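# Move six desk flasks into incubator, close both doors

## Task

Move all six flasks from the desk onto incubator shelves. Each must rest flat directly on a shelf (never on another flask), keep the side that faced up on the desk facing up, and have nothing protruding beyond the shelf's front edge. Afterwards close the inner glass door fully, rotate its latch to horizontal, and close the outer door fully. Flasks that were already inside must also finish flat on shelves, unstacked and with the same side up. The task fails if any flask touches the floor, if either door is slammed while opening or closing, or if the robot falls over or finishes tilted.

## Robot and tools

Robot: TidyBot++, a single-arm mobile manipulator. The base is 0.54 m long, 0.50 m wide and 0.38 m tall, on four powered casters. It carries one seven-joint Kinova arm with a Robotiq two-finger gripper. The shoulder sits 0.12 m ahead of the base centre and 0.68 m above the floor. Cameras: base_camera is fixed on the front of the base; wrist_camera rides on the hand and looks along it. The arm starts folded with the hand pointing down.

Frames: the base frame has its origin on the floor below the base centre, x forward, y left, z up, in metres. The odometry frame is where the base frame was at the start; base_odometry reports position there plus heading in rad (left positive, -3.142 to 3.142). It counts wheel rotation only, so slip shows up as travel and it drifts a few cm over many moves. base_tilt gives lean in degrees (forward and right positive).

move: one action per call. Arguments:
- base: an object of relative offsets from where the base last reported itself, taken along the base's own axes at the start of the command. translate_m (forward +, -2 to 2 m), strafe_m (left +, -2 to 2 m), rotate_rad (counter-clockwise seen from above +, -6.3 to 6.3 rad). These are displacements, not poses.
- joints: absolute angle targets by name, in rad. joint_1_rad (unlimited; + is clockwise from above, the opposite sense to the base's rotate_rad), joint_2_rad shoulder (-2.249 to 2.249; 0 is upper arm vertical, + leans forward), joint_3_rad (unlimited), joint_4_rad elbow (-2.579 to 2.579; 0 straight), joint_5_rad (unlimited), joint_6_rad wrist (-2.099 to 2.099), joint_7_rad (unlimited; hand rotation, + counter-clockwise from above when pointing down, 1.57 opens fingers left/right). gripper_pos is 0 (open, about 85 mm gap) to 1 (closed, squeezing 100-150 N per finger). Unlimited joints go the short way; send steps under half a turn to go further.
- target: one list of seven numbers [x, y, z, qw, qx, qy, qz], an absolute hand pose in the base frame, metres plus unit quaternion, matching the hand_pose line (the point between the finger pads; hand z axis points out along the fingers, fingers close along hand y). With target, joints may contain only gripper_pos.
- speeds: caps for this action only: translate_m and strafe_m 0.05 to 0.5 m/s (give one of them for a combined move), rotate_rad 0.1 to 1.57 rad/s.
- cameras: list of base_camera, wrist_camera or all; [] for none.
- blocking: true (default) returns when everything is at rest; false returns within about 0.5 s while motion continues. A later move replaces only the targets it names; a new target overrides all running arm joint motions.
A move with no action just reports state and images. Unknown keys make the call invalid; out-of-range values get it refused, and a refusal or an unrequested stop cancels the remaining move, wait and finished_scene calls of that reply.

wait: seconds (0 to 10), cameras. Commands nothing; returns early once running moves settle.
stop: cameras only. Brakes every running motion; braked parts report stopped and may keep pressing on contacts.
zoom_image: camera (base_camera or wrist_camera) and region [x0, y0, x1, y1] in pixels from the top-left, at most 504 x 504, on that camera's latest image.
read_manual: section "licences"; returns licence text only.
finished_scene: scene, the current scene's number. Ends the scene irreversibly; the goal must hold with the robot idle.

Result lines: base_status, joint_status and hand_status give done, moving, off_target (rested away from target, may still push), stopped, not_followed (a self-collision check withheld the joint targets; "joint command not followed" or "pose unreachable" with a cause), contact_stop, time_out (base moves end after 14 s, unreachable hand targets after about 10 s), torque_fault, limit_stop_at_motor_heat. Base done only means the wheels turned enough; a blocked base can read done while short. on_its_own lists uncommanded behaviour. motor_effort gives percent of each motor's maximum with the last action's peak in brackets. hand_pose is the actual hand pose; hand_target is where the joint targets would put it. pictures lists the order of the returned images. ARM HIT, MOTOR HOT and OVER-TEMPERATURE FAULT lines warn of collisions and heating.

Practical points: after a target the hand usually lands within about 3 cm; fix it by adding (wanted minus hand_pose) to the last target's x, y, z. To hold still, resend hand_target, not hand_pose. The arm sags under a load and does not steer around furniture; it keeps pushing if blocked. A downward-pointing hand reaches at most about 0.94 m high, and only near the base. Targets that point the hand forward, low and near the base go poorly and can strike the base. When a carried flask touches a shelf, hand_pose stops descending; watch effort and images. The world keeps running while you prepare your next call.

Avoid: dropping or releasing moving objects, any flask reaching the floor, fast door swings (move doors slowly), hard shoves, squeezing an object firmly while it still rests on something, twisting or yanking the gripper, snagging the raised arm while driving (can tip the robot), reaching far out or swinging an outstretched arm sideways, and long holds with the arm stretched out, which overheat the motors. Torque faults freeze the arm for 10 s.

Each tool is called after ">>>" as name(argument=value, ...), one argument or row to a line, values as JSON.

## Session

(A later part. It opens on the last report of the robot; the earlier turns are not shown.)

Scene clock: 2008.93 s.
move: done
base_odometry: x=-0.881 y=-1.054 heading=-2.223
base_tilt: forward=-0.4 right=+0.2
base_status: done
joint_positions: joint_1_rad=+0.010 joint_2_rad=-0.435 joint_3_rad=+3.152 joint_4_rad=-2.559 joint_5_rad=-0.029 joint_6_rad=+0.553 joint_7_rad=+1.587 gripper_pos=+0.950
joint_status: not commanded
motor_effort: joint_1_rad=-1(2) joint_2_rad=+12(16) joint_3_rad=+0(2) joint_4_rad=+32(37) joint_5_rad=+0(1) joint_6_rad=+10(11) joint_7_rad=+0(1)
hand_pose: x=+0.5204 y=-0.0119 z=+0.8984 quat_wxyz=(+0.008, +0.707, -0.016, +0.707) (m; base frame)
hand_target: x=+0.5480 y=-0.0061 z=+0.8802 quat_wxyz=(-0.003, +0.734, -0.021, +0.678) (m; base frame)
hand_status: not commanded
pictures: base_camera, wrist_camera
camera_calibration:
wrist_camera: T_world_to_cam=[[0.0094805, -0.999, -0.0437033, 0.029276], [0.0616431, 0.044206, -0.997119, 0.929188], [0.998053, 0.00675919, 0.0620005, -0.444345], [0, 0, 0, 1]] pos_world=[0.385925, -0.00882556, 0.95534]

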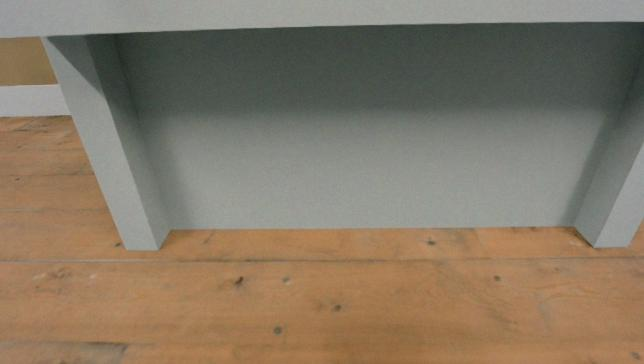

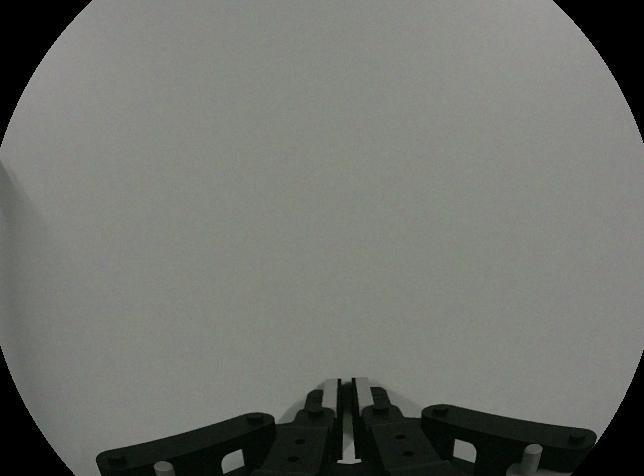

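>>> move(
  base={"translate_m": -0.7},
  speeds={"translate_m": 0.3},
)

>>> zoom_image(
  camera="wrist_camera",
  region=[150, 100, 480, 450],
)

Scene clock: 2014.63 s.
move: done
base_odometry: x=-0.456 y=-0.497 heading=-2.223
base_tilt: forward=-0.4 right=+0.2
base_status: done
joint_positions: joint_1_rad=+0.010 joint_2_rad=-0.350 joint_3_rad=+3.152 joint_4_rad=-2.498 joint_5_rad=-0.029 joint_6_rad=+0.553 joint_7_rad=+1.587 gripper_pos=+0.950
joint_status: not commanded
motor_effort: joint_1_rad=+0(2) joint_2_rad=-8(13) joint_3_rad=+0(4) joint_4_rad=+20(33) joint_5_rad=+1(2) joint_6_rad=+9(9) joint_7_rad=+0(1)
hand_pose: x=+0.5492 y=-0.0122 z=+0.8982 quat_wxyz=(+0.008, +0.715, -0.016, +0.699) (m; base frame)
hand_target: x=+0.5480 y=-0.0061 z=+0.8802 quat_wxyz=(-0.003, +0.734, -0.021, +0.678) (m; base frame)
hand_status: not commanded
pictures: base_camera, wrist_camera
camera_calibration:
wrist_camera: T_world_to_cam=[[0.00871278, -0.999019, -0.0434114, 0.02886], [0.0376659, 0.0437101, -0.998334, 0.941483], [0.999252, 0.00706313, 0.0380098, -0.452249], [0, 0, 0, 1]] pos_world=[0.416197, -0.00912634, 0.958357]

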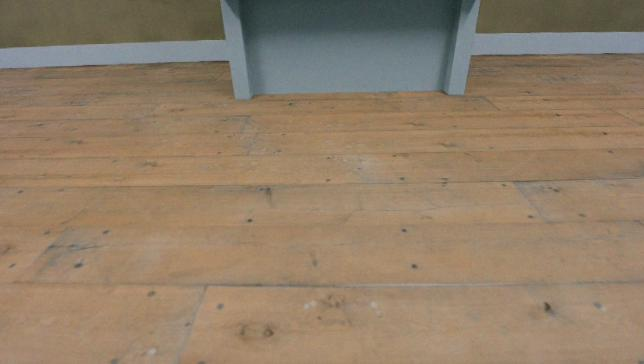

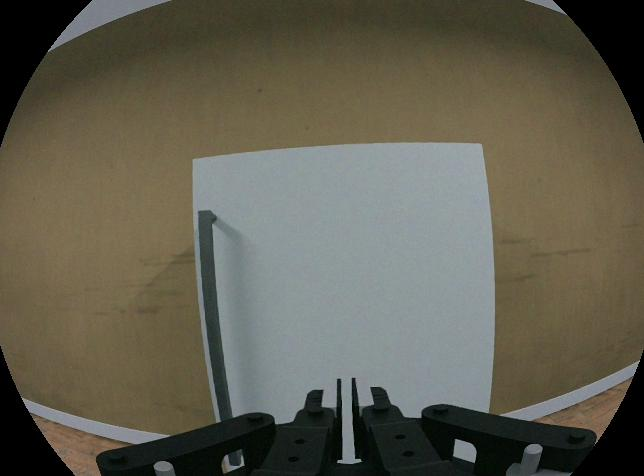

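Scaled by 1.440.

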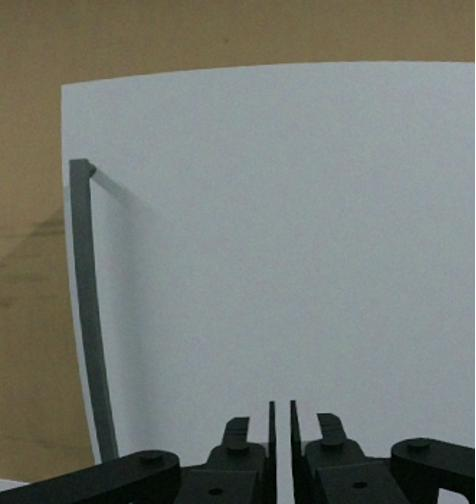

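>>> finished_scene(
  scene=1,
)

The scene is finished: the task was done.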